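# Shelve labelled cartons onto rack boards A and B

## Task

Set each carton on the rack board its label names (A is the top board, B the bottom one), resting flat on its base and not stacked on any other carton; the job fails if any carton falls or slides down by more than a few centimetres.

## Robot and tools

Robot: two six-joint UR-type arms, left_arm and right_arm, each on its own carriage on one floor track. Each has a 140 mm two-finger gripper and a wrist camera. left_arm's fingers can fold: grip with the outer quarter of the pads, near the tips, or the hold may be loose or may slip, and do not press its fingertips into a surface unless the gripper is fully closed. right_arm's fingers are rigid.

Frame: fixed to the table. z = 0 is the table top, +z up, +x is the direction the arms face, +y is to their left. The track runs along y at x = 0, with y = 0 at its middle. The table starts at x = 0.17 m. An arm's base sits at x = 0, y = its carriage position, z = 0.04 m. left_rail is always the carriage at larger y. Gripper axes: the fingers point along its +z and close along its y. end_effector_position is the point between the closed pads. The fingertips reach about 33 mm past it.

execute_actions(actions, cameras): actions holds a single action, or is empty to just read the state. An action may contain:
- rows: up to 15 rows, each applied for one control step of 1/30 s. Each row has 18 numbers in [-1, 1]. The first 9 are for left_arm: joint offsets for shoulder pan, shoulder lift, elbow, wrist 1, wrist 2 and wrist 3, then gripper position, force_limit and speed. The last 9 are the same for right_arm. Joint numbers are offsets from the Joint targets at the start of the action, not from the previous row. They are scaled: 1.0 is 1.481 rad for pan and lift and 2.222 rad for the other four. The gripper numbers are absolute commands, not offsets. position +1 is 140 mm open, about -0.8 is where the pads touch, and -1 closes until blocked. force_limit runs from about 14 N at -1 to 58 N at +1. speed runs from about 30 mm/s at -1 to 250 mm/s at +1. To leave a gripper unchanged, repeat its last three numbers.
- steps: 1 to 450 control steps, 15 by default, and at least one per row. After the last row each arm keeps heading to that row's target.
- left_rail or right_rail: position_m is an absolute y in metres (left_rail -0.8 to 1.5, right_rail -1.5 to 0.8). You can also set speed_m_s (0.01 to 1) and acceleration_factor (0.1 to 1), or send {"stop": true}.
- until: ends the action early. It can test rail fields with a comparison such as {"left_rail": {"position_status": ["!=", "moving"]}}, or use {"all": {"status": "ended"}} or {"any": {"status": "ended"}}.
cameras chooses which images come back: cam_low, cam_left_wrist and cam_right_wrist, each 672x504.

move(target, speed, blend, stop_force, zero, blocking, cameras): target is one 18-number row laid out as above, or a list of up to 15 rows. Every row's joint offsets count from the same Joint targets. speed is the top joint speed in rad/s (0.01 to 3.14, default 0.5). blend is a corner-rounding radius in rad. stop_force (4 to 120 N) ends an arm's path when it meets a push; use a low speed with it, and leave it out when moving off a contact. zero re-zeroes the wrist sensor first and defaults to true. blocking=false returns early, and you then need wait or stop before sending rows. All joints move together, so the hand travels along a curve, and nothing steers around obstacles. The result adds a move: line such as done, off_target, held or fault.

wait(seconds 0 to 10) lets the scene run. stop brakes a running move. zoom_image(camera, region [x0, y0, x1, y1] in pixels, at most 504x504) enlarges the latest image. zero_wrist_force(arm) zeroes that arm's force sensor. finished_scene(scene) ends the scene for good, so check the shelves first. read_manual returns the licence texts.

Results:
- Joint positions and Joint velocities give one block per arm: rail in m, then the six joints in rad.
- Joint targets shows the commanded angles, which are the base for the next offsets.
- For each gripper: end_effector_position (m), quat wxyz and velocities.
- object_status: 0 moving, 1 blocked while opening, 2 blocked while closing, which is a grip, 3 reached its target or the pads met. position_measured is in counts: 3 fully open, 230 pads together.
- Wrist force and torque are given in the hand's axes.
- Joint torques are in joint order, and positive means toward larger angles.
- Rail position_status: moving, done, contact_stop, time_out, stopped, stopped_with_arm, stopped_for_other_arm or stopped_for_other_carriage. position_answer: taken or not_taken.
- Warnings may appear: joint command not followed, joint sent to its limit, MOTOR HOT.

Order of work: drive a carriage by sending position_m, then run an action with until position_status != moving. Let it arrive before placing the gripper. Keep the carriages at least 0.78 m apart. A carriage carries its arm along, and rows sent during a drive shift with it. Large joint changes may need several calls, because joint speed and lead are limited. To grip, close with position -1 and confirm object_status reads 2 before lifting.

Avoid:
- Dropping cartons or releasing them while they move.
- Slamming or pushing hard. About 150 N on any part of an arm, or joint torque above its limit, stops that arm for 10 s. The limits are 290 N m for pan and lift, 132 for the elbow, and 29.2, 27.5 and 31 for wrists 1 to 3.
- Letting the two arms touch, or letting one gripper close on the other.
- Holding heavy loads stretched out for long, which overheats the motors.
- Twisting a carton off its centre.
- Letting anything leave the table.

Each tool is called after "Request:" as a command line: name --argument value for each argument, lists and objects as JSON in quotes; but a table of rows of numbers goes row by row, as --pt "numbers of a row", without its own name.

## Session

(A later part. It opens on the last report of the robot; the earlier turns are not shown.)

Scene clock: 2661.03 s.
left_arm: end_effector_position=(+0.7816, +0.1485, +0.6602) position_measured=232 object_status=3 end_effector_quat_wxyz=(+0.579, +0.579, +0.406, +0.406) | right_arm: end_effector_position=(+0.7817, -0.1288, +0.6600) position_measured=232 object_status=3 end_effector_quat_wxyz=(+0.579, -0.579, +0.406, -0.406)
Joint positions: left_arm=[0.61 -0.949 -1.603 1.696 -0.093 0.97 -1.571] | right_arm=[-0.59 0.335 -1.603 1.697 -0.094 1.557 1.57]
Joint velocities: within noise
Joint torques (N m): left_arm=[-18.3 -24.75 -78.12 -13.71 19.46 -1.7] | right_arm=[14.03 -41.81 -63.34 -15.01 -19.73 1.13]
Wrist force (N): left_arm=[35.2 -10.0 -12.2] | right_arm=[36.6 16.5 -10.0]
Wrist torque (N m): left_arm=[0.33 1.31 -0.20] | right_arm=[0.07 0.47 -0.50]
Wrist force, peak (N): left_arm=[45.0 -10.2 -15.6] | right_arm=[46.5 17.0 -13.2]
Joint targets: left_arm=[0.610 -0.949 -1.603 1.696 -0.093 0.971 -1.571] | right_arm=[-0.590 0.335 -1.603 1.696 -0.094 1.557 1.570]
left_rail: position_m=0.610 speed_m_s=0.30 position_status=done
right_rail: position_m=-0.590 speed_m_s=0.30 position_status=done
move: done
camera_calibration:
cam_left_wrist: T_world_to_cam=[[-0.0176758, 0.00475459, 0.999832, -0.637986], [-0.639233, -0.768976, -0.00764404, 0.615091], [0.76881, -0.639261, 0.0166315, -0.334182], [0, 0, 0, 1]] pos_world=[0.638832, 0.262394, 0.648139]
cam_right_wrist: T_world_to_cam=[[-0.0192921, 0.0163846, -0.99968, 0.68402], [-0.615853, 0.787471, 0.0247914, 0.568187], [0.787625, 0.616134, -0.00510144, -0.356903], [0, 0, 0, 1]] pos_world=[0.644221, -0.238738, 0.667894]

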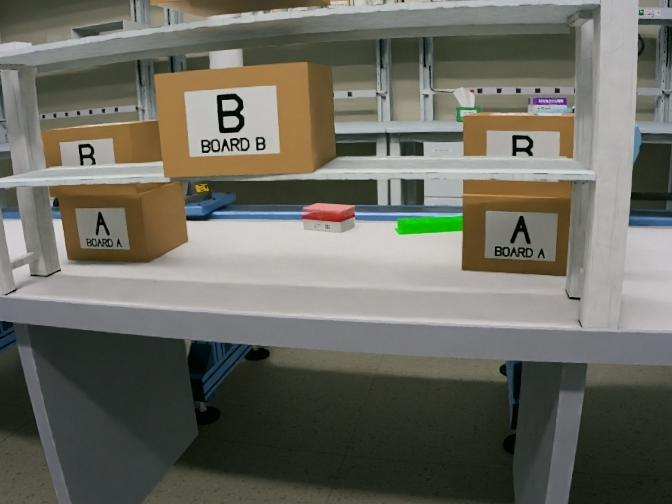

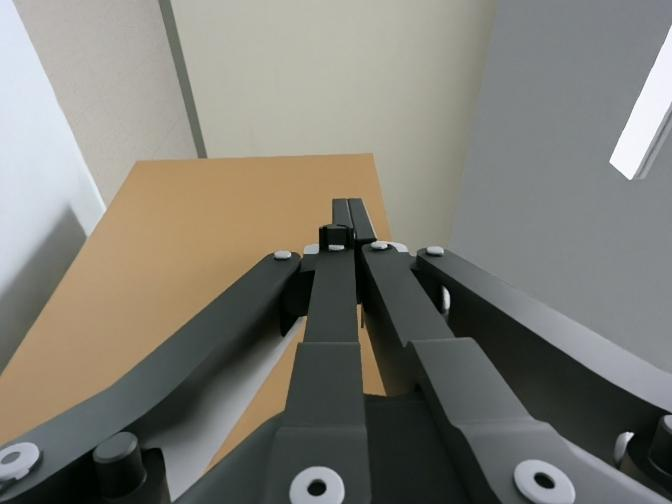

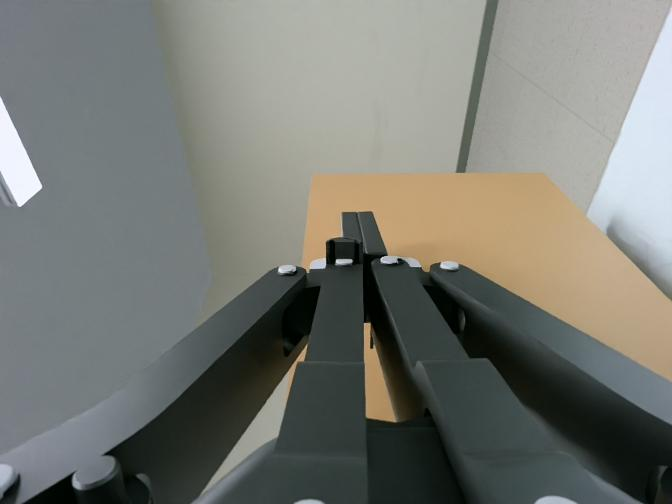

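Request:
move --pt "0 0.002463 0.014258 -0.0159 0 0 -1 0 -1 0 0.002463 0.014258 -0.0159 0 0 -1 0 -1" --pt "0 0.003606 0.019871 -0.022275 0 0 -1 0 -1 0 0.003606 0.019871 -0.022275 0 0 -1 0 -1" --speed '[0.04, 0.015]' --cameras '["cam_left_wrist", "cam_right_wrist"]'

Scene clock: 2672.60 s.
left_arm: end_effector_position=(+0.7818, +0.1486, +0.6323) position_measured=232 object_status=3 end_effector_quat_wxyz=(+0.579, +0.579, +0.406, +0.406) end_effector_velocity=(+0.000, +0.000, -0.005) end_effector_angular_velocity=(+0.004, +0.003, -0.001) | right_arm: end_effector_position=(+0.7817, -0.1288, +0.6321) position_measured=232 object_status=3 end_effector_quat_wxyz=(+0.579, -0.579, +0.406, -0.406)
Joint positions: left_arm=[0.61 -0.949 -1.597 1.74 -0.142 0.971 -1.571] | right_arm=[-0.59 0.335 -1.598 1.74 -0.143 1.557 1.57]
Joint velocities: left_arm=[0 0 0.002 0.005 -0.001 0 0] | right_arm=[within noise]
Joint torques (N m): left_arm=[-19.6 -22.86 -54.14 -13.74 18.34 -1.35] | right_arm=[16.3 -41.98 -46.07 -15.65 -18.47 1.15]
Wrist force (N): left_arm=[34.5 -9.1 -12.1] | right_arm=[35.6 16.0 -9.7]
Wrist torque (N m): left_arm=[0.32 1.19 -0.20] | right_arm=[0.12 0.45 -0.54]
Wrist force, peak (N): left_arm=[36.0 -9.9 -12.7] | right_arm=[37.4 17.1 -10.4]
Joint targets: left_arm=[0.610 -0.949 -1.597 1.740 -0.143 0.971 -1.571] | right_arm=[-0.590 0.335 -1.598 1.741 -0.143 1.557 1.570]
left_rail: position_m=0.610 speed_m_s=0.30 position_status=done
right_rail: position_m=-0.590 speed_m_s=0.30 position_status=done
move: done
camera_calibration:
cam_left_wrist: T_world_to_cam=[[-0.0176758, 0.00475459, 0.999832, -0.610089], [-0.639233, -0.768976, -0.00764404, 0.615018], [0.76881, -0.639261, 0.0166315, -0.333731], [0, 0, 0, 1]] pos_world=[0.638932, 0.262494, 0.620239]
cam_right_wrist: T_world_to_cam=[[-0.0193711, 0.0163234, -0.999679, 0.656168], [-0.615851, 0.787472, 0.0247919, 0.569018], [0.787624, 0.616134, -0.00520144, -0.356998], [0, 0, 0, 1]] pos_world=[0.644321, -0.238838, 0.639994]
Images, in order (width x height): cam_left_wrist 672x504, cam_right_wrist 672x504.

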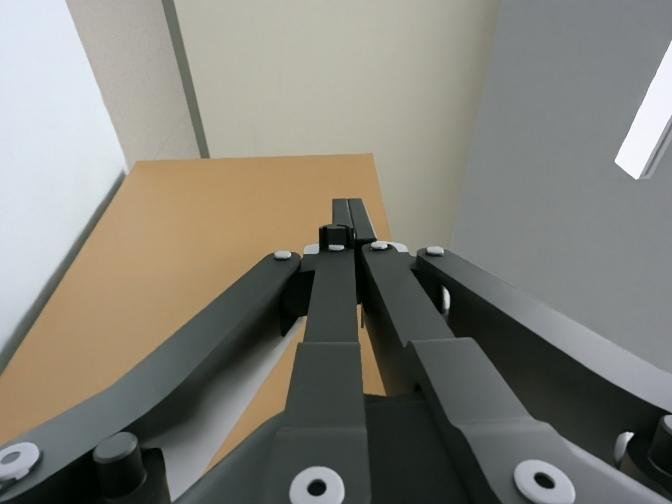

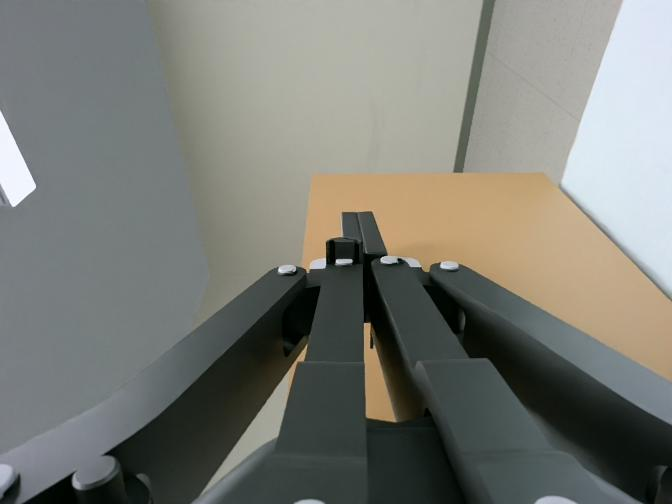

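Request:
move --target '[0, 0.000572, 0.002806, -0.003188, 0, 0, -1, 0, -1, 0, 0.000572, 0.002806, -0.003188, 0, 0, -1, 0, -1]' --speed 0.01 --cameras '[]'

Scene clock: 2677.90 s.
left_arm: end_effector_position=(+0.7817, +0.1487, +0.6283) position_measured=232 object_status=3 end_effector_quat_wxyz=(+0.579, +0.579, +0.406, +0.406) | right_arm: end_effector_position=(+0.7817, -0.1289, +0.6281) position_measured=232 object_status=3 end_effector_quat_wxyz=(+0.579, -0.579, +0.406, -0.406)
Joint positions: left_arm=[0.61 -0.949 -1.597 1.746 -0.15 0.971 -1.571] | right_arm=[-0.59 0.335 -1.597 1.747 -0.15 1.557 1.57]
Joint velocities: within noise
Joint torques (N m): left_arm=[-20.34 -24.21 -54.03 -13.94 17.95 -1.67] | right_arm=[19.1 -42.45 -47.09 -15.56 -17.87 1.01]
Wrist force (N): left_arm=[33.7 -9.8 -11.8] | right_arm=[35.5 16.3 -9.6]
Wrist torque (N m): left_arm=[0.28 1.24 -0.20] | right_arm=[0.10 0.33 -0.54]
Wrist force, peak (N): left_arm=[34.7 -10.3 -12.0] | right_arm=[36.3 17.0 -9.6]
Joint targets: left_arm=[0.610 -0.949 -1.597 1.746 -0.150 0.971 -1.571] | right_arm=[-0.590 0.335 -1.597 1.747 -0.150 1.557 1.570]
left_rail: position_m=0.610 speed_m_s=0.30 position_status=done
right_rail: position_m=-0.590 speed_m_s=0.30 position_status=done
move: done
No camera images: "cameras" was empty.

Request:
move --target '[0, 0.000572, 0.002806, -0.003188, 0, 0, -1, 0, -1, 0, 0.000572, 0.002806, -0.003188, 0, 0, -1, 0, -1]' --speed 0.01 --cameras '[]'

Scene clock: 2681.87 s.
left_arm: end_effector_position=(+0.7817, +0.1487, +0.6245) position_measured=232 object_status=3 end_effector_quat_wxyz=(+0.579, +0.579, +0.406, +0.406) | right_arm: end_effector_position=(+0.7816, -0.1289, +0.6242) position_measured=232 object_status=3 end_effector_quat_wxyz=(+0.579, -0.579, +0.406, -0.406)
Joint positions: left_arm=[0.61 -0.949 -1.596 1.752 -0.157 0.971 -1.571] | right_arm=[-0.59 0.335 -1.596 1.753 -0.157 1.557 1.57]
Joint velocities: within noise
Joint torques (N m): left_arm=[-22.25 -15.78 -46.13 -10.1 17.34 -1.84] | right_arm=[19.94 -38.03 -43.46 -13.34 -17.01 1.11]
Wrist force (N): left_arm=[32.9 -0.9 -11.5] | right_arm=[37.8 13.0 -10.7]
Wrist torque (N m): left_arm=[0.07 1.16 -0.32] | right_arm=[0.19 0.43 -0.48]
Wrist force, peak (N): left_arm=[34.0 -10.3 -11.8] | right_arm=[37.8 13.0 -10.7]
Joint targets: left_arm=[0.610 -0.949 -1.596 1.752 -0.157 0.971 -1.571] | right_arm=[-0.590 0.335 -1.596 1.753 -0.157 1.557 1.570]
left_rail: position_m=0.610 speed_m_s=0.30 position_status=done
right_rail: position_m=-0.590 speed_m_s=0.30 position_status=done
move: done
No camera images: "cameras" was empty.

Request:
move --target '[0, 0.000286, 0.001403, -0.001594, 0, 0, -1, 0, -1, 0, 0.000357, 0.001754, -0.001992, 0, 0, -1, 0, -1]' --speed 0.01 --cameras '[]'

Scene clock: 2686.80 s.
left_arm: end_effector_position=(+0.7816, +0.1488, +0.6225) position_measured=232 object_status=3 end_effector_quat_wxyz=(+0.579, +0.579, +0.406, +0.406) | right_arm: end_effector_position=(+0.7815, -0.1289, +0.6218) position_measured=232 object_status=3 end_effector_quat_wxyz=(+0.579, -0.579, +0.405, -0.406)
Joint positions: left_arm=[0.61 -0.949 -1.595 1.755 -0.16 0.971 -1.571] | right_arm=[-0.59 0.335 -1.596 1.757 -0.162 1.557 1.57]
Joint velocities: within noise
Joint torques (N m): left_arm=[-26.41 10.58 -24.71 -0.93 16.8 -2.09] | right_arm=[23.89 -11.5 -25.99 -3.91 -15.83 1.21]
Wrist force (N): left_arm=[34.6 25.1 -17.4] | right_arm=[39.1 -11.0 -21.4]
Wrist torque (N m): left_arm=[-0.62 1.17 -0.64] | right_arm=[0.85 0.37 -0.19]
Wrist force, peak (N): left_arm=[34.6 25.1 -17.4] | right_arm=[39.1 -11.0 -21.4]
Joint targets: left_arm=[0.610 -0.949 -1.595 1.756 -0.160 0.971 -1.571] | right_arm=[-0.590 0.335 -1.595 1.757 -0.162 1.557 1.570]
left_rail: position_m=0.610 speed_m_s=0.30 position_status=done
right_rail: position_m=-0.590 speed_m_s=0.30 position_status=done
move: done
No camera images: "cameras" was empty.

Request:
move --pt "0 -0.000186 -0.000911 0.001035 0 0 -1 0 -1 0 -0.000229 -0.001122 0.001274 0 0 -1 0 -1" --pt "0.00453 -0.004177 0.001623 0.001161 0.003019 0 -1 0 -1 -0.007207 -0.004223 0.001391 0.001423 -0.004803 0 -1 0 -1" --pt "0.030201 -0.026795 0.015985 0.001875 0.02013 0 -1 0 -1 -0.048045 -0.026856 0.015634 0.002267 -0.032023 0 -1 0 -1" --speed '[0.01, 0.015, 0.08]' --cameras '["cam_low", "cam_left_wrist", "cam_right_wrist"]'

Scene clock: 2714.07 s.
left_arm: end_effector_position=(+0.7818, +0.1885, +0.6235) position_measured=232 object_status=3 end_effector_quat_wxyz=(+0.579, +0.579, +0.406, +0.406) | right_arm: end_effector_position=(+0.7818, -0.1687, +0.6233) position_measured=232 object_status=3 end_effector_quat_wxyz=(+0.579, -0.579, +0.406, -0.406)
Joint positions: left_arm=[0.61 -0.904 -1.635 1.791 -0.156 1.015 -1.571] | right_arm=[-0.59 0.264 -1.635 1.792 -0.157 1.486 1.57]
Joint velocities: within noise
Joint torques (N m): left_arm=[13.3 -64.27 -40.17 0.8 2.53 -1.85] | right_arm=[-16.2 -57.91 -36.26 0.29 -2.63 0.87]
Wrist force (N): left_arm=[0.0 -0.1 -0.1] | right_arm=[2.6 7.5 2.3]
Wrist torque (N m): left_arm=[0.02 0.11 -0.30] | right_arm=[1.00 -0.73 -0.32]
Wrist force, peak (N): left_arm=[35.7 25.5 -20.4] | right_arm=[39.8 -14.0 -23.3]
Joint targets: left_arm=[0.610 -0.904 -1.635 1.791 -0.156 1.015 -1.571] | right_arm=[-0.590 0.263 -1.635 1.792 -0.157 1.486 1.570]
left_rail: position_m=0.610 speed_m_s=0.30 position_status=done
right_rail: position_m=-0.590 speed_m_s=0.30 position_status=done
move: done
camera_calibration:
cam_left_wrist: T_world_to_cam=[[-0.0176758, 0.00475459, 0.999832, -0.60148], [-0.639233, -0.768976, -0.00764404, 0.645556], [0.76881, -0.639261, 0.0166315, -0.308142], [0, 0, 0, 1]] pos_world=[0.638932, 0.302294, 0.611439]
cam_right_wrist: T_world_to_cam=[[-0.0193711, 0.0163234, -0.999679, 0.648022], [-0.615851, 0.787472, 0.0247919, 0.600656], [0.787624, 0.616134, -0.00520144, -0.33246], [0, 0, 0, 1]] pos_world=[0.644321, -0.278738, 0.631194]

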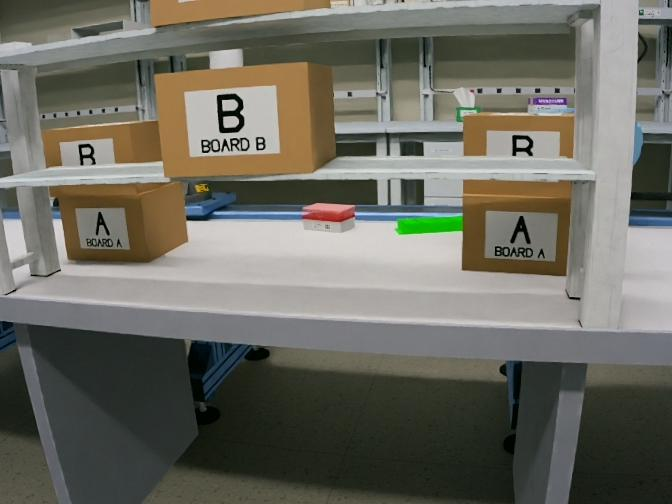

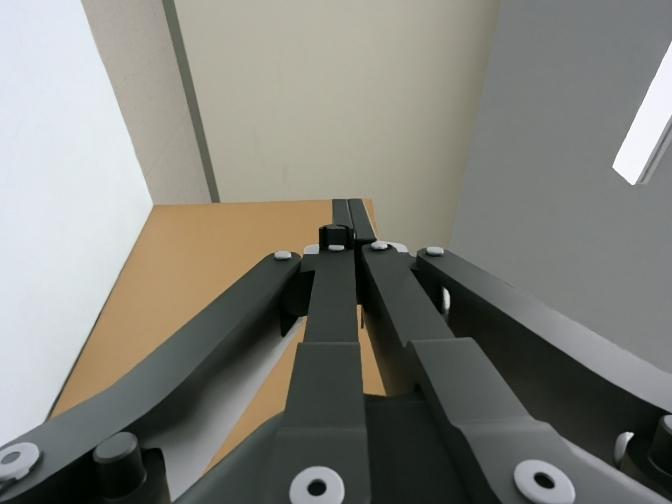

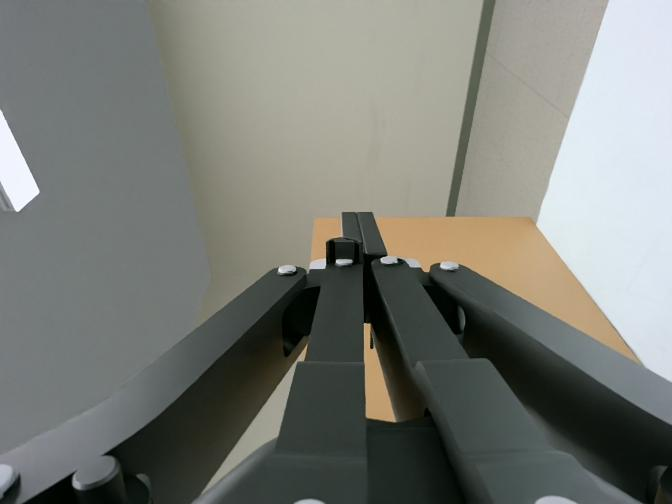

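Request:
move --pt "-0.140325 -0.11278 0.063195 0.011975 -0.093529 0 -1 0 -1 0.048935 -0.11278 0.063195 0.011975 0.032616 0 -1 0 -1" --pt "-0.316219 -0.202351 0.104026 0.030844 -0.210765 0 -1 0 -1 0.12699 -0.202351 0.104026 0.030844 0.084641 0 -1 0 -1" --pt "-0.407841 -0.238878 0.118398 0.040819 -0.271833 0 -1 0 -1 0.169928 -0.238878 0.118398 0.040819 0.11326 0 -1 0 -1" --speed 0.35 --blend 0.04 --cameras '["cam_low", "cam_left_wrist", "cam_right_wrist"]'

Scene clock: 2780.37 s.
left_arm: end_effector_position=(+0.5141, +0.1836, +0.6235) position_measured=232 object_status=3 end_effector_quat_wxyz=(+0.579, +0.579, +0.406, +0.406) | right_arm: end_effector_position=(+0.5141, -0.1637, +0.6233) position_measured=232 object_status=3 end_effector_quat_wxyz=(+0.579, -0.579, +0.406, -0.406)
Joint positions: left_arm=[0.61 -1.508 -1.989 2.054 -0.065 0.411 -1.571] | right_arm=[-0.59 0.515 -1.989 2.055 -0.066 1.737 1.57]
Joint velocities: within noise
Joint torques (N m): left_arm=[-17.61 -29.16 -38.23 1.38 -2.06 -2.35] | right_arm=[8.18 -22.86 -36.74 0.62 3.72 1.09]
Wrist force (N): left_arm=[-0.3 0.0 0.0] | right_arm=[1.8 8.2 1.9]
Wrist torque (N m): left_arm=[0.07 0.18 -0.31] | right_arm=[1.16 -0.57 -0.42]
Wrist force, peak (N): left_arm=[2.8 -0.1 1.7] | right_arm=[4.1 7.9 3.7]
Joint targets: left_arm=[0.610 -1.508 -1.989 2.054 -0.065 0.411 -1.571] | right_arm=[-0.590 0.515 -1.989 2.055 -0.066 1.737 1.570]
left_rail: position_m=0.610 speed_m_s=0.30 position_status=done
right_rail: position_m=-0.590 speed_m_s=0.30 position_status=done
move: done
camera_calibration:
cam_left_wrist: T_world_to_cam=[[-0.017611, 0.00483343, 0.999833, -0.606236], [-0.639343, -0.768884, -0.00754436, 0.470619], [0.76872, -0.63937, 0.016631, -0.105397], [0, 0, 0, 1]] pos_world=[0.371231, 0.297394, 0.611439]
cam_right_wrist: T_world_to_cam=[[-0.0192921, 0.0163846, -0.99968, 0.642743], [-0.615853, 0.787471, 0.0247914, 0.431856], [0.787625, 0.616134, -0.00510144, -0.124757], [0, 0, 0, 1]] pos_world=[0.376621, -0.273738, 0.631194]

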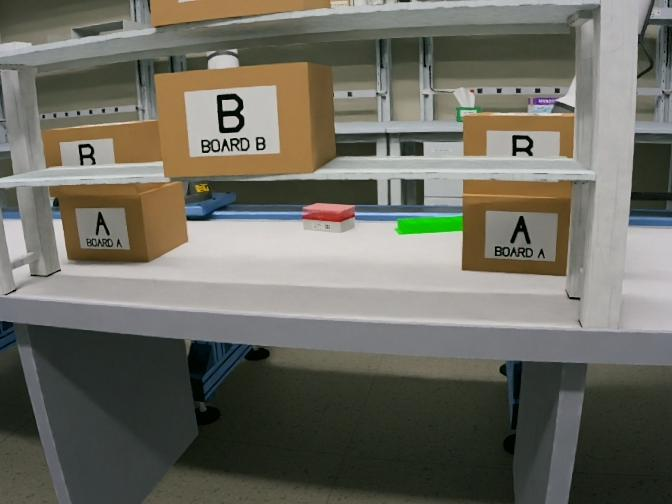

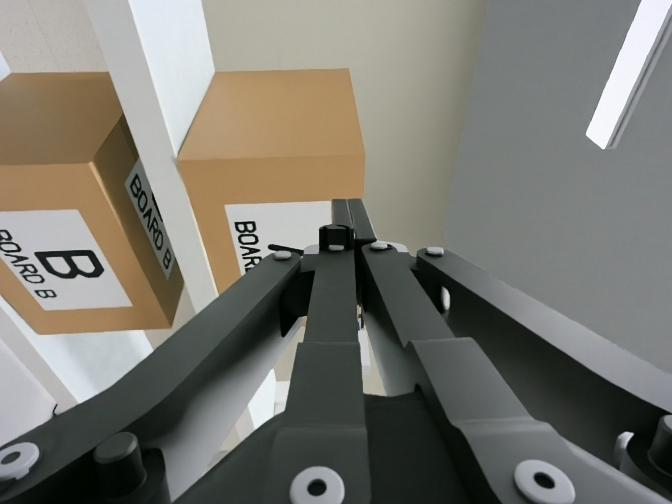

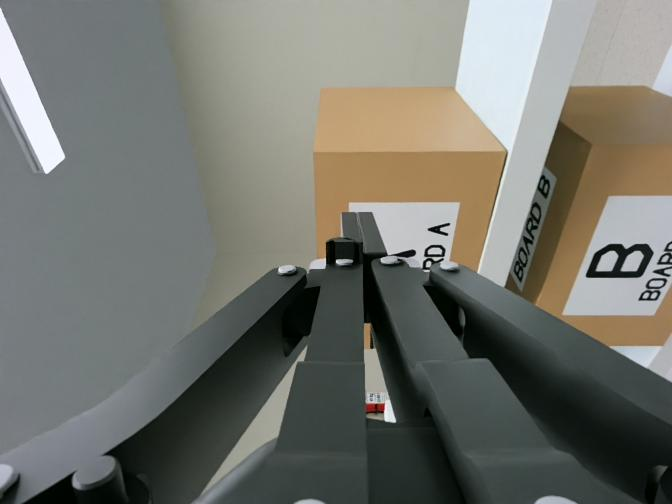

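Request:
execute_actions --actions '[{"right_rail": {"position_m": -1.0}, "steps": 150, "until": {"right_rail": {"position_status": ["!=", "moving"]}}}]' --cameras '[]'

Request:
execute_actions --actions '[{"left_rail": {"position_m": 0.2}, "steps": 150, "until": {"left_rail": {"position_status": ["!=", "moving"]}}}]' --cameras '["cam_low", "cam_left_wrist", "cam_right_wrist"]'

Scene clock: 2789.67 s.
left_arm: end_effector_position=(+0.5140, +0.1836, +0.6235) position_measured=232 object_status=3 end_effector_quat_wxyz=(+0.579, +0.579, +0.406, +0.406) | right_arm: end_effector_position=(+0.5141, -0.5737, +0.6233) position_measured=232 object_status=3 end_effector_quat_wxyz=(+0.579, -0.579, +0.406, -0.406) end_effector_velocity=(+0.000, -0.002, +0.001) end_effector_angular_velocity=(+0.000, -0.001, -0.001)
Joint positions: left_arm=[0.61 -1.508 -1.989 2.054 -0.065 0.411 -1.571] | right_arm=[-1 0.515 -1.989 2.055 -0.066 1.737 1.57]
Joint velocities: left_arm=[within noise] | right_arm=[-0.001 -0.002 -0.001 0 0 -0.001 0]
Joint torques (N m): left_arm=[-13.31 -31.57 -46.4 1.18 -1.19 -2.32] | right_arm=[10.03 -17.13 -45.5 -0.64 2.88 0.71]
Wrist force (N): left_arm=[0.0 0.1 -0.1] | right_arm=[2.0 8.0 2.1]
Wrist torque (N m): left_arm=[0.09 0.12 -0.31] | right_arm=[1.12 -0.61 -0.41]
Wrist force, peak (N): left_arm=[0.1 0.2 -0.6] | right_arm=[3.6 8.5 1.3]
Joint targets: left_arm=[0.610 -1.508 -1.989 2.054 -0.065 0.411 -1.571] | right_arm=[-1.000 0.515 -1.989 2.055 -0.066 1.737 1.570]
Tool commands: left_gripper/position=-1.0 left_gripper/force_limit=+0.0 left_gripper/speed=-1.0 right_gripper/position=-1.0 right_gripper/force_limit=+0.0 right_gripper/speed=-1.0
left_rail: position_m=0.610 speed_m_s=0.30 position_status=done
right_rail: position_m=-1.000 speed_m_s=0.30 position_status=done
No camera images: "cameras" was empty.

Scene clock: 2791.77 s.
left_arm: end_effector_position=(+0.5140, -0.2263, +0.6235) position_measured=232 object_status=3 end_effector_quat_wxyz=(+0.579, +0.579, +0.406, +0.406) end_effector_velocity=(+0.000, -0.001, +0.000) end_effector_angular_velocity=(-0.001, +0.000, +0.000) | right_arm: end_effector_position=(+0.5141, -0.5737, +0.6233) position_measured=232 object_status=3 end_effector_quat_wxyz=(+0.579, -0.579, +0.406, -0.406)
Joint positions: left_arm=[0.2 -1.508 -1.989 2.054 -0.065 0.411 -1.571] | right_arm=[-1 0.515 -1.989 2.055 -0.066 1.737 1.57]
Joint velocities: left_arm=[-0.001 0 0.001 -0.001 -0.001 0 0] | right_arm=[within noise]
Joint torques (N m): left_arm=[-7.77 8.35 -50.31 0.83 -1.21 -2.53] | right_arm=[9.2 -3.06 -49.23 -0.78 2.86 0.79]
Wrist force (N): left_arm=[0.2 0.0 -0.1] | right_arm=[2.0 8.2 2.1]
Wrist torque (N m): left_arm=[0.07 0.07 -0.31] | right_arm=[1.15 -0.62 -0.41]
Wrist force, peak (N): left_arm=[1.6 0.3 -0.7] | right_arm=[1.9 8.6 1.9]
Joint targets: left_arm=[0.200 -1.508 -1.989 2.054 -0.065 0.411 -1.571] | right_arm=[-1.000 0.515 -1.989 2.055 -0.066 1.737 1.570]
Tool commands: left_gripper/position=-1.0 left_gripper/force_limit=+0.0 left_gripper/speed=-1.0 right_gripper/position=-1.0 right_gripper/force_limit=+0.0 right_gripper/speed=-1.0
left_rail: position_m=0.200 speed_m_s=0.30 position_status=done
right_rail: position_m=-1.000 speed_m_s=0.30 position_status=done
camera_calibration:
cam_left_wrist: T_world_to_cam=[[-0.017611, 0.00483343, 0.999833, -0.604255], [-0.639343, -0.768884, -0.00754436, 0.155453], [0.76872, -0.63937, 0.016631, -0.367475], [0, 0, 0, 1]] pos_world=[0.371231, -0.112506, 0.611439]
cam_right_wrist: T_world_to_cam=[[-0.019213, 0.0164458, -0.99968, 0.649473], [-0.615855, 0.787469, 0.0247909, 0.754719], [0.787625, 0.616134, -0.00500144, 0.127795], [0, 0, 0, 1]] pos_world=[0.376621, -0.683738, 0.631195]

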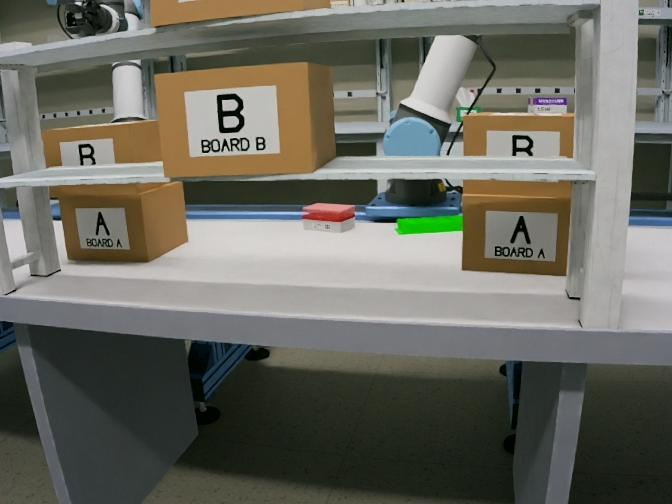

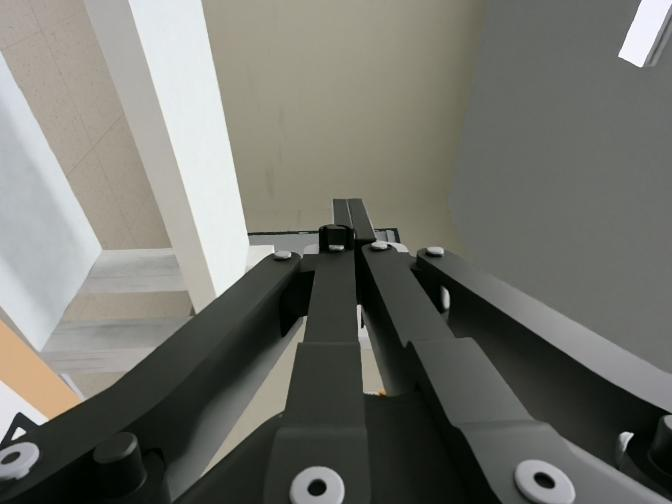

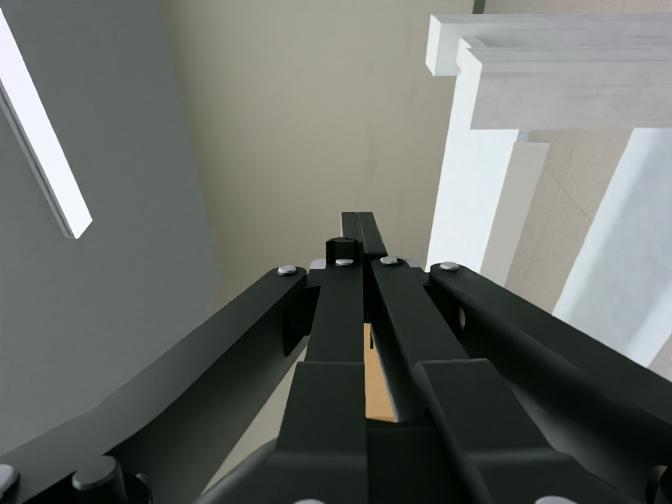

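Request:
zoom_image --camera "cam_right_wrist" --region '[400, 0, 672, 300]'

Scaled by 1.680.

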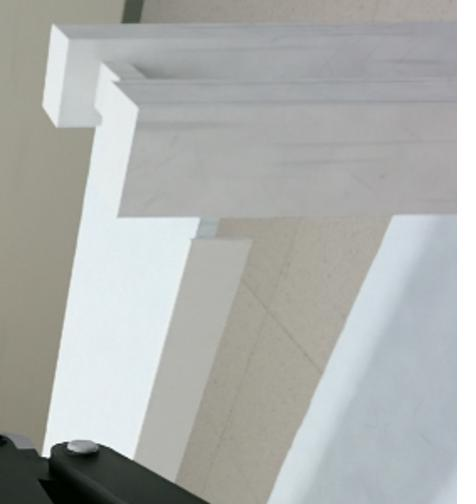

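Request:
execute_actions --actions '[{"right_rail": {"position_m": -1.05}, "steps": 90, "until": {"right_rail": {"position_status": ["!=", "moving"]}}}]' --cameras '[]'

Request:
move --target '[-0.088385, 0.092514, 0.103618, -0.165040, -0.05891, 0, -1, 0, -1, -0.084456, -0.074144, 0.164041, -0.114581, -0.056291, 0, -1, 0, -1]' --speed 0.4 --cameras '["cam_low", "cam_left_wrist", "cam_right_wrist"]'

Scene clock: 2857.93 s.
left_arm: end_effector_position=(+0.5140, -0.2264, +0.6235) position_measured=232 object_status=3 end_effector_quat_wxyz=(+0.579, +0.579, +0.406, +0.406) | right_arm: end_effector_position=(+0.5141, -0.6236, +0.6233) position_measured=232 object_status=3 end_effector_quat_wxyz=(+0.579, -0.579, +0.406, -0.406) end_effector_velocity=(+0.000, -0.002, +0.000) end_effector_angular_velocity=(+0.001, -0.001, -0.001)
Joint positions: left_arm=[0.2 -1.508 -1.989 2.054 -0.065 0.411 -1.571] | right_arm=[-1.05 0.515 -1.989 2.055 -0.066 1.737 1.57]
Joint velocities: left_arm=[within noise] | right_arm=[-0.001 -0.001 0 0 -0.001 0.001 0]
Joint torques (N m): left_arm=[11.43 8.78 -55.64 0.29 -0.63 -2.21] | right_arm=[6.39 -6.47 -50.6 -1.37 2.35 0.83]
Wrist force (N): left_arm=[0.0 0.0 -0.1] | right_arm=[1.8 8.1 1.8]
Wrist torque (N m): left_arm=[0.08 0.12 -0.31] | right_arm=[1.12 -0.57 -0.41]
Wrist force, peak (N): left_arm=[-0.1 0.5 -0.1] | right_arm=[3.1 8.5 1.6]
Joint targets: left_arm=[0.200 -1.508 -1.989 2.054 -0.065 0.411 -1.571] | right_arm=[-1.050 0.515 -1.989 2.055 -0.066 1.737 1.570]
Tool commands: left_gripper/position=-1.0 left_gripper/force_limit=+0.0 left_gripper/speed=-1.0 right_gripper/position=-1.0 right_gripper/force_limit=+0.0 right_gripper/speed=-1.0
left_rail: position_m=0.200 speed_m_s=0.30 position_status=done
right_rail: position_m=-1.050 speed_m_s=0.30 position_status=done
No camera images: "cameras" was empty.

Scene clock: 2859.43 s.
left_arm: end_effector_position=(+0.4700, -0.2764, +0.4500) position_measured=232 object_status=3 end_effector_quat_wxyz=(+0.579, +0.579, +0.406, +0.406) | right_arm: end_effector_position=(+0.4701, -0.6837, +0.4503) position_measured=232 object_status=3 end_effector_quat_wxyz=(+0.579, -0.579, +0.406, -0.406)
Joint positions: left_arm=[0.2 -1.639 -1.852 2.284 -0.432 0.28 -1.571] | right_arm=[-1.05 0.39 -2.099 2.419 -0.321 1.612 1.57]
Joint velocities: within noise
Joint torques (N m): left_arm=[-18.88 1.87 -33.45 -3.4 -2.42 -2.05] | right_arm=[-14.24 -12.59 -35.3 -7.94 -2.58 0.72]
Wrist force (N): left_arm=[-0.1 0.1 -0.1] | right_arm=[2.3 7.9 2.5]
Wrist torque (N m): left_arm=[0.07 0.12 -0.29] | right_arm=[1.11 -0.66 -0.38]
Wrist force, peak (N): left_arm=[1.0 2.1 -0.3] | right_arm=[2.9 10.6 1.5]
Joint targets: left_arm=[0.200 -1.639 -1.852 2.284 -0.432 0.280 -1.571] | right_arm=[-1.050 0.390 -2.099 2.419 -0.321 1.612 1.570]
left_rail: position_m=0.200 speed_m_s=0.30 position_status=done
right_rail: position_m=-1.050 speed_m_s=0.30 position_status=done
move: done
camera_calibration:
cam_left_wrist: T_world_to_cam=[[-0.0176399, 0.00433448, 0.999835, -0.431389], [-0.639336, -0.768887, -0.00794643, 0.0877421], [0.768725, -0.63937, 0.0163343, -0.362606], [0, 0, 0, 1]] pos_world=[0.327231, -0.162506, 0.437938]
cam_right_wrist: T_world_to_cam=[[-0.0192921, 0.0163846, -0.99968, 0.477369], [-0.615853, 0.787471, 0.0247914, 0.818535], [0.787625, 0.616134, -0.00510144, 0.229405], [0, 0, 0, 1]] pos_world=[0.332621, -0.793738, 0.458094]

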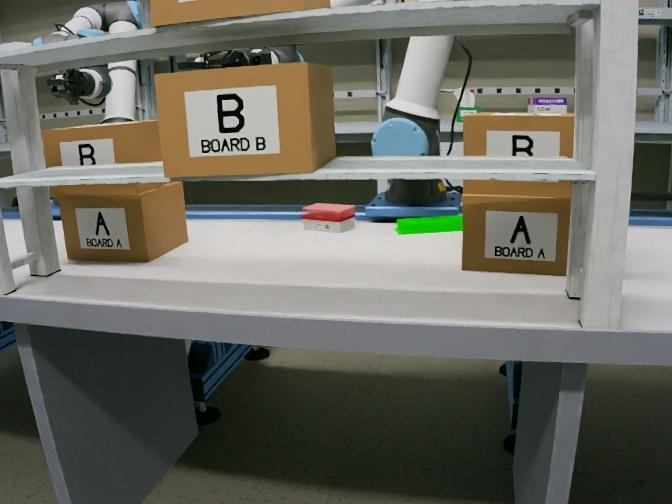

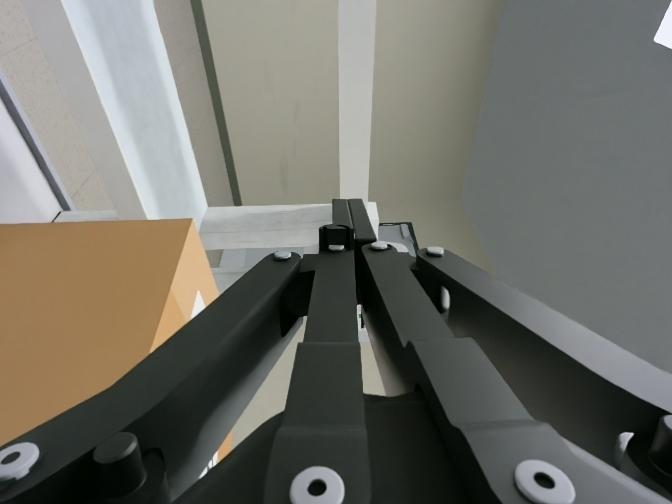

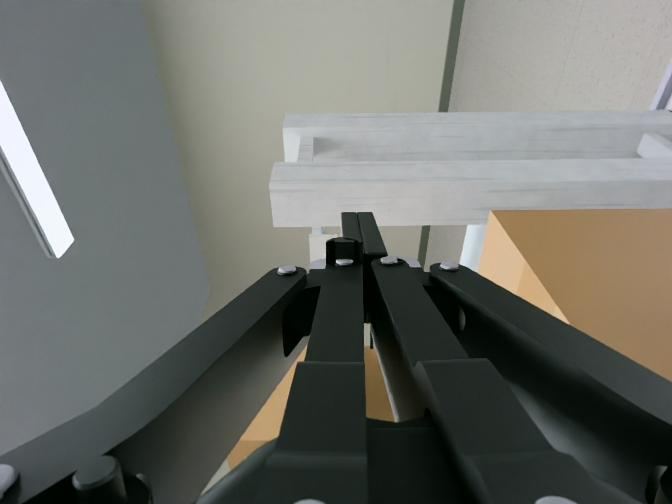

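Request:
zoom_image --camera "cam_left_wrist" --region '[0, 190, 260, 500]'

Request:
zoom_image --camera "cam_right_wrist" --region '[412, 190, 672, 500]'

Scaled by 1.626.

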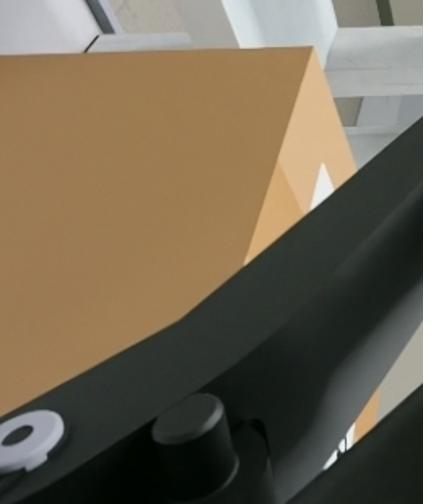

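Scaled by 1.626.

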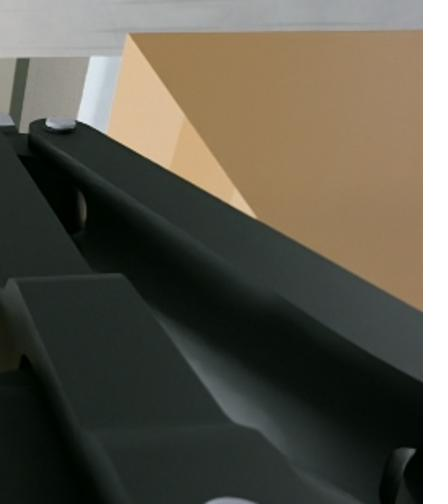

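Request:
move --pt "0.158087 0.227064 0.017066 -0.168408 0.105367 0 -1 0 -1 0.086095 0.135085 0.093934 -0.183971 0.057383 0 -1 0 -1" --pt "0.158087 0.227064 0.017066 -0.168408 0.105367 0 -1 0 -1 0.174955 0.204863 0.065997 -0.202542 0.11661 0 -1 0 -1" --pt "0.158087 0.227064 0.017066 -0.168408 0.105367 0 -1 0 -1 0.12075 0.162299 0.083039 -0.191213 0.080482 0 -1 0 -1" --speed '[0.3, 0.04, 0.12]' --cameras '["cam_low", "cam_left_wrist", "cam_right_wrist"]'

Scene clock: 2961.17 s.
left_arm: end_effector_position=(+0.5627, -0.3109, +0.2998) position_measured=232 object_status=3 end_effector_quat_wxyz=(+0.579, +0.579, +0.406, +0.406) | right_arm: end_effector_position=(+0.4337, -0.6542, +0.3008) position_measured=232 object_status=3 end_effector_quat_wxyz=(+0.579, -0.579, +0.406, -0.406)
Joint positions: left_arm=[0.2 -1.405 -1.516 2.322 -0.806 0.515 -1.571] | right_arm=[-1.05 0.569 -1.858 2.604 -0.746 1.791 1.57]
Joint velocities: within noise
Joint torques (N m): left_arm=[11.73 -20.2 -29.42 -2.33 1.49 -2] | right_arm=[-15.77 -22.26 -26.49 0.51 -2.76 0.55]
Wrist force (N): left_arm=[0.0 0.0 -0.2] | right_arm=[2.1 8.1 2.3]
Wrist torque (N m): left_arm=[0.06 0.13 -0.30] | right_arm=[1.16 -0.61 -0.34]
Wrist force, peak (N): left_arm=[0.6 1.1 -1.0] | right_arm=[7.8 5.4 -1.8]
Joint targets: left_arm=[0.200 -1.405 -1.516 2.322 -0.806 0.515 -1.571] | right_arm=[-1.050 0.569 -1.859 2.604 -0.746 1.791 1.570]
left_rail: position_m=0.200 speed_m_s=0.30 position_status=done
right_rail: position_m=-1.050 speed_m_s=0.30 position_status=done
move: done
camera_calibration:
cam_left_wrist: T_world_to_cam=[[-0.0175615, 0.00426882, 0.999837, -0.279574], [-0.639287, -0.768927, -0.0079457, 0.119184], [0.768768, -0.639322, 0.0162325, -0.453516], [0, 0, 0, 1]] pos_world=[0.419932, -0.197106, 0.287838]
cam_right_wrist: T_world_to_cam=[[-0.0194336, 0.0164004, -0.999677, 0.326883], [-0.615912, 0.787421, 0.0248915, 0.776461], [0.787575, 0.616197, -0.00520122, 0.239169], [0, 0, 0, 1]] pos_world=[0.296221, -0.764138, 0.308694]

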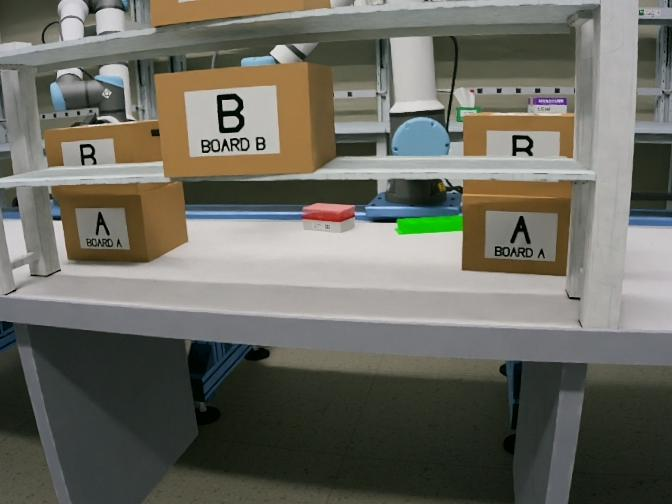

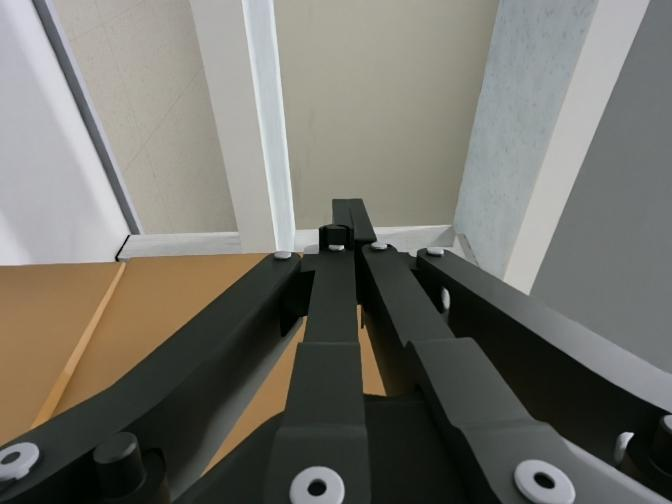

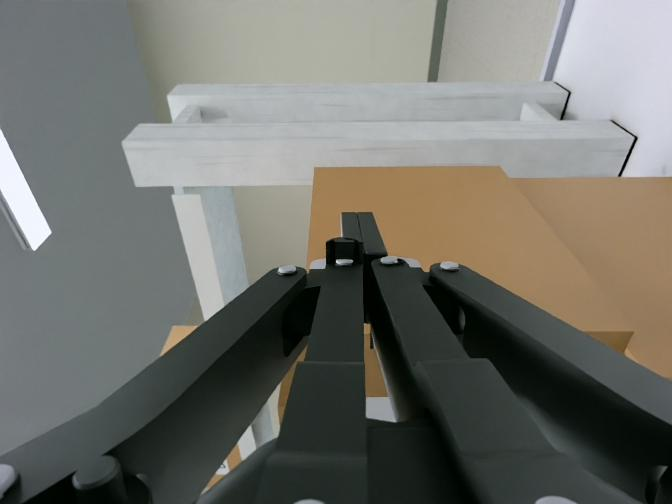

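Request:
move --pt "-0.008796 0.034555 -0.025896 0.002864 -0.005862 0 -1 0 -1 0 0 0 0 0 0 -1 0 -1" --pt "0 0 0 0 0 0 -1 0 -1 0 0 0 0 0 0 -1 0 -1" --speed '[0.019, 0.05]' --cameras '["cam_left_wrist", "cam_right_wrist"]'

Scene clock: 2971.07 s.
left_arm: end_effector_position=(+0.5627, -0.3111, +0.2998) position_measured=232 object_status=3 end_effector_quat_wxyz=(+0.579, +0.579, +0.406, +0.406) | right_arm: end_effector_position=(+0.4337, -0.6543, +0.3008) position_measured=232 object_status=3 end_effector_quat_wxyz=(+0.579, -0.579, +0.406, -0.406)
Joint positions: left_arm=[0.2 -1.405 -1.515 2.322 -0.806 0.514 -1.571] | right_arm=[-1.05 0.569 -1.859 2.604 -0.746 1.791 1.57]
Joint velocities: within noise
Joint torques (N m): left_arm=[11.53 -59.44 -23.85 -4.49 2.3 -1.87] | right_arm=[-12.16 -21.98 -38.66 -1.17 -1.89 0.61]
Wrist force (N): left_arm=[0.1 0.2 -0.3] | right_arm=[1.9 7.8 2.3]
Wrist torque (N m): left_arm=[0.08 0.09 -0.30] | right_arm=[1.12 -0.57 -0.34]
Wrist force, peak (N): left_arm=[6.7 3.4 -0.2] | right_arm=[2.0 8.4 2.9]
Joint targets: left_arm=[0.200 -1.405 -1.516 2.322 -0.806 0.515 -1.571] | right_arm=[-1.050 0.569 -1.859 2.604 -0.746 1.791 1.570]
left_rail: position_m=0.200 speed_m_s=0.30 position_status=done
right_rail: position_m=-1.050 speed_m_s=0.30 position_status=done
move: done
camera_calibration:
cam_left_wrist: T_world_to_cam=[[-0.0175615, 0.00426882, 0.999837, -0.279574], [-0.639287, -0.768927, -0.0079457, 0.119107], [0.768768, -0.639322, 0.0162325, -0.45358], [0, 0, 0, 1]] pos_world=[0.419932, -0.197206, 0.287838]
cam_right_wrist: T_world_to_cam=[[-0.0194323, 0.0164024, -0.999677, 0.326887], [-0.61585, 0.78747, 0.0248918, 0.776637], [0.787624, 0.616135, -0.00520092, 0.23923], [0, 0, 0, 1]] pos_world=[0.296221, -0.764338, 0.308694]
Images, in order (width x height): cam_left_wrist 672x504, cam_right_wrist 672x504.

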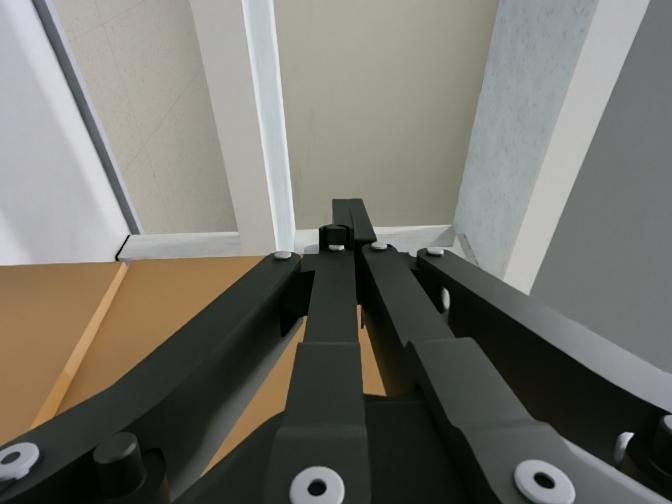

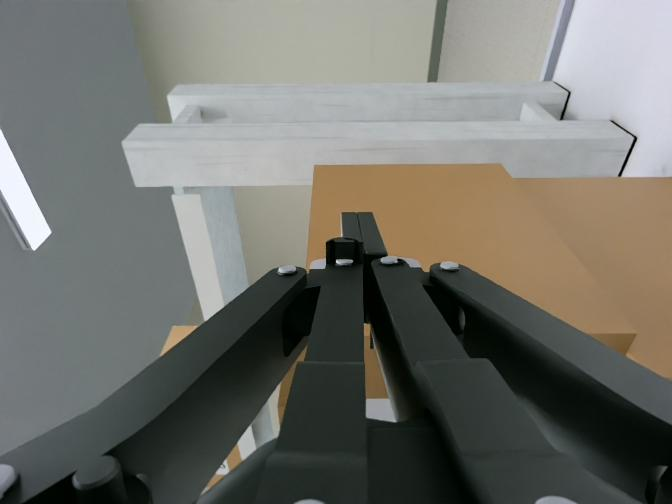

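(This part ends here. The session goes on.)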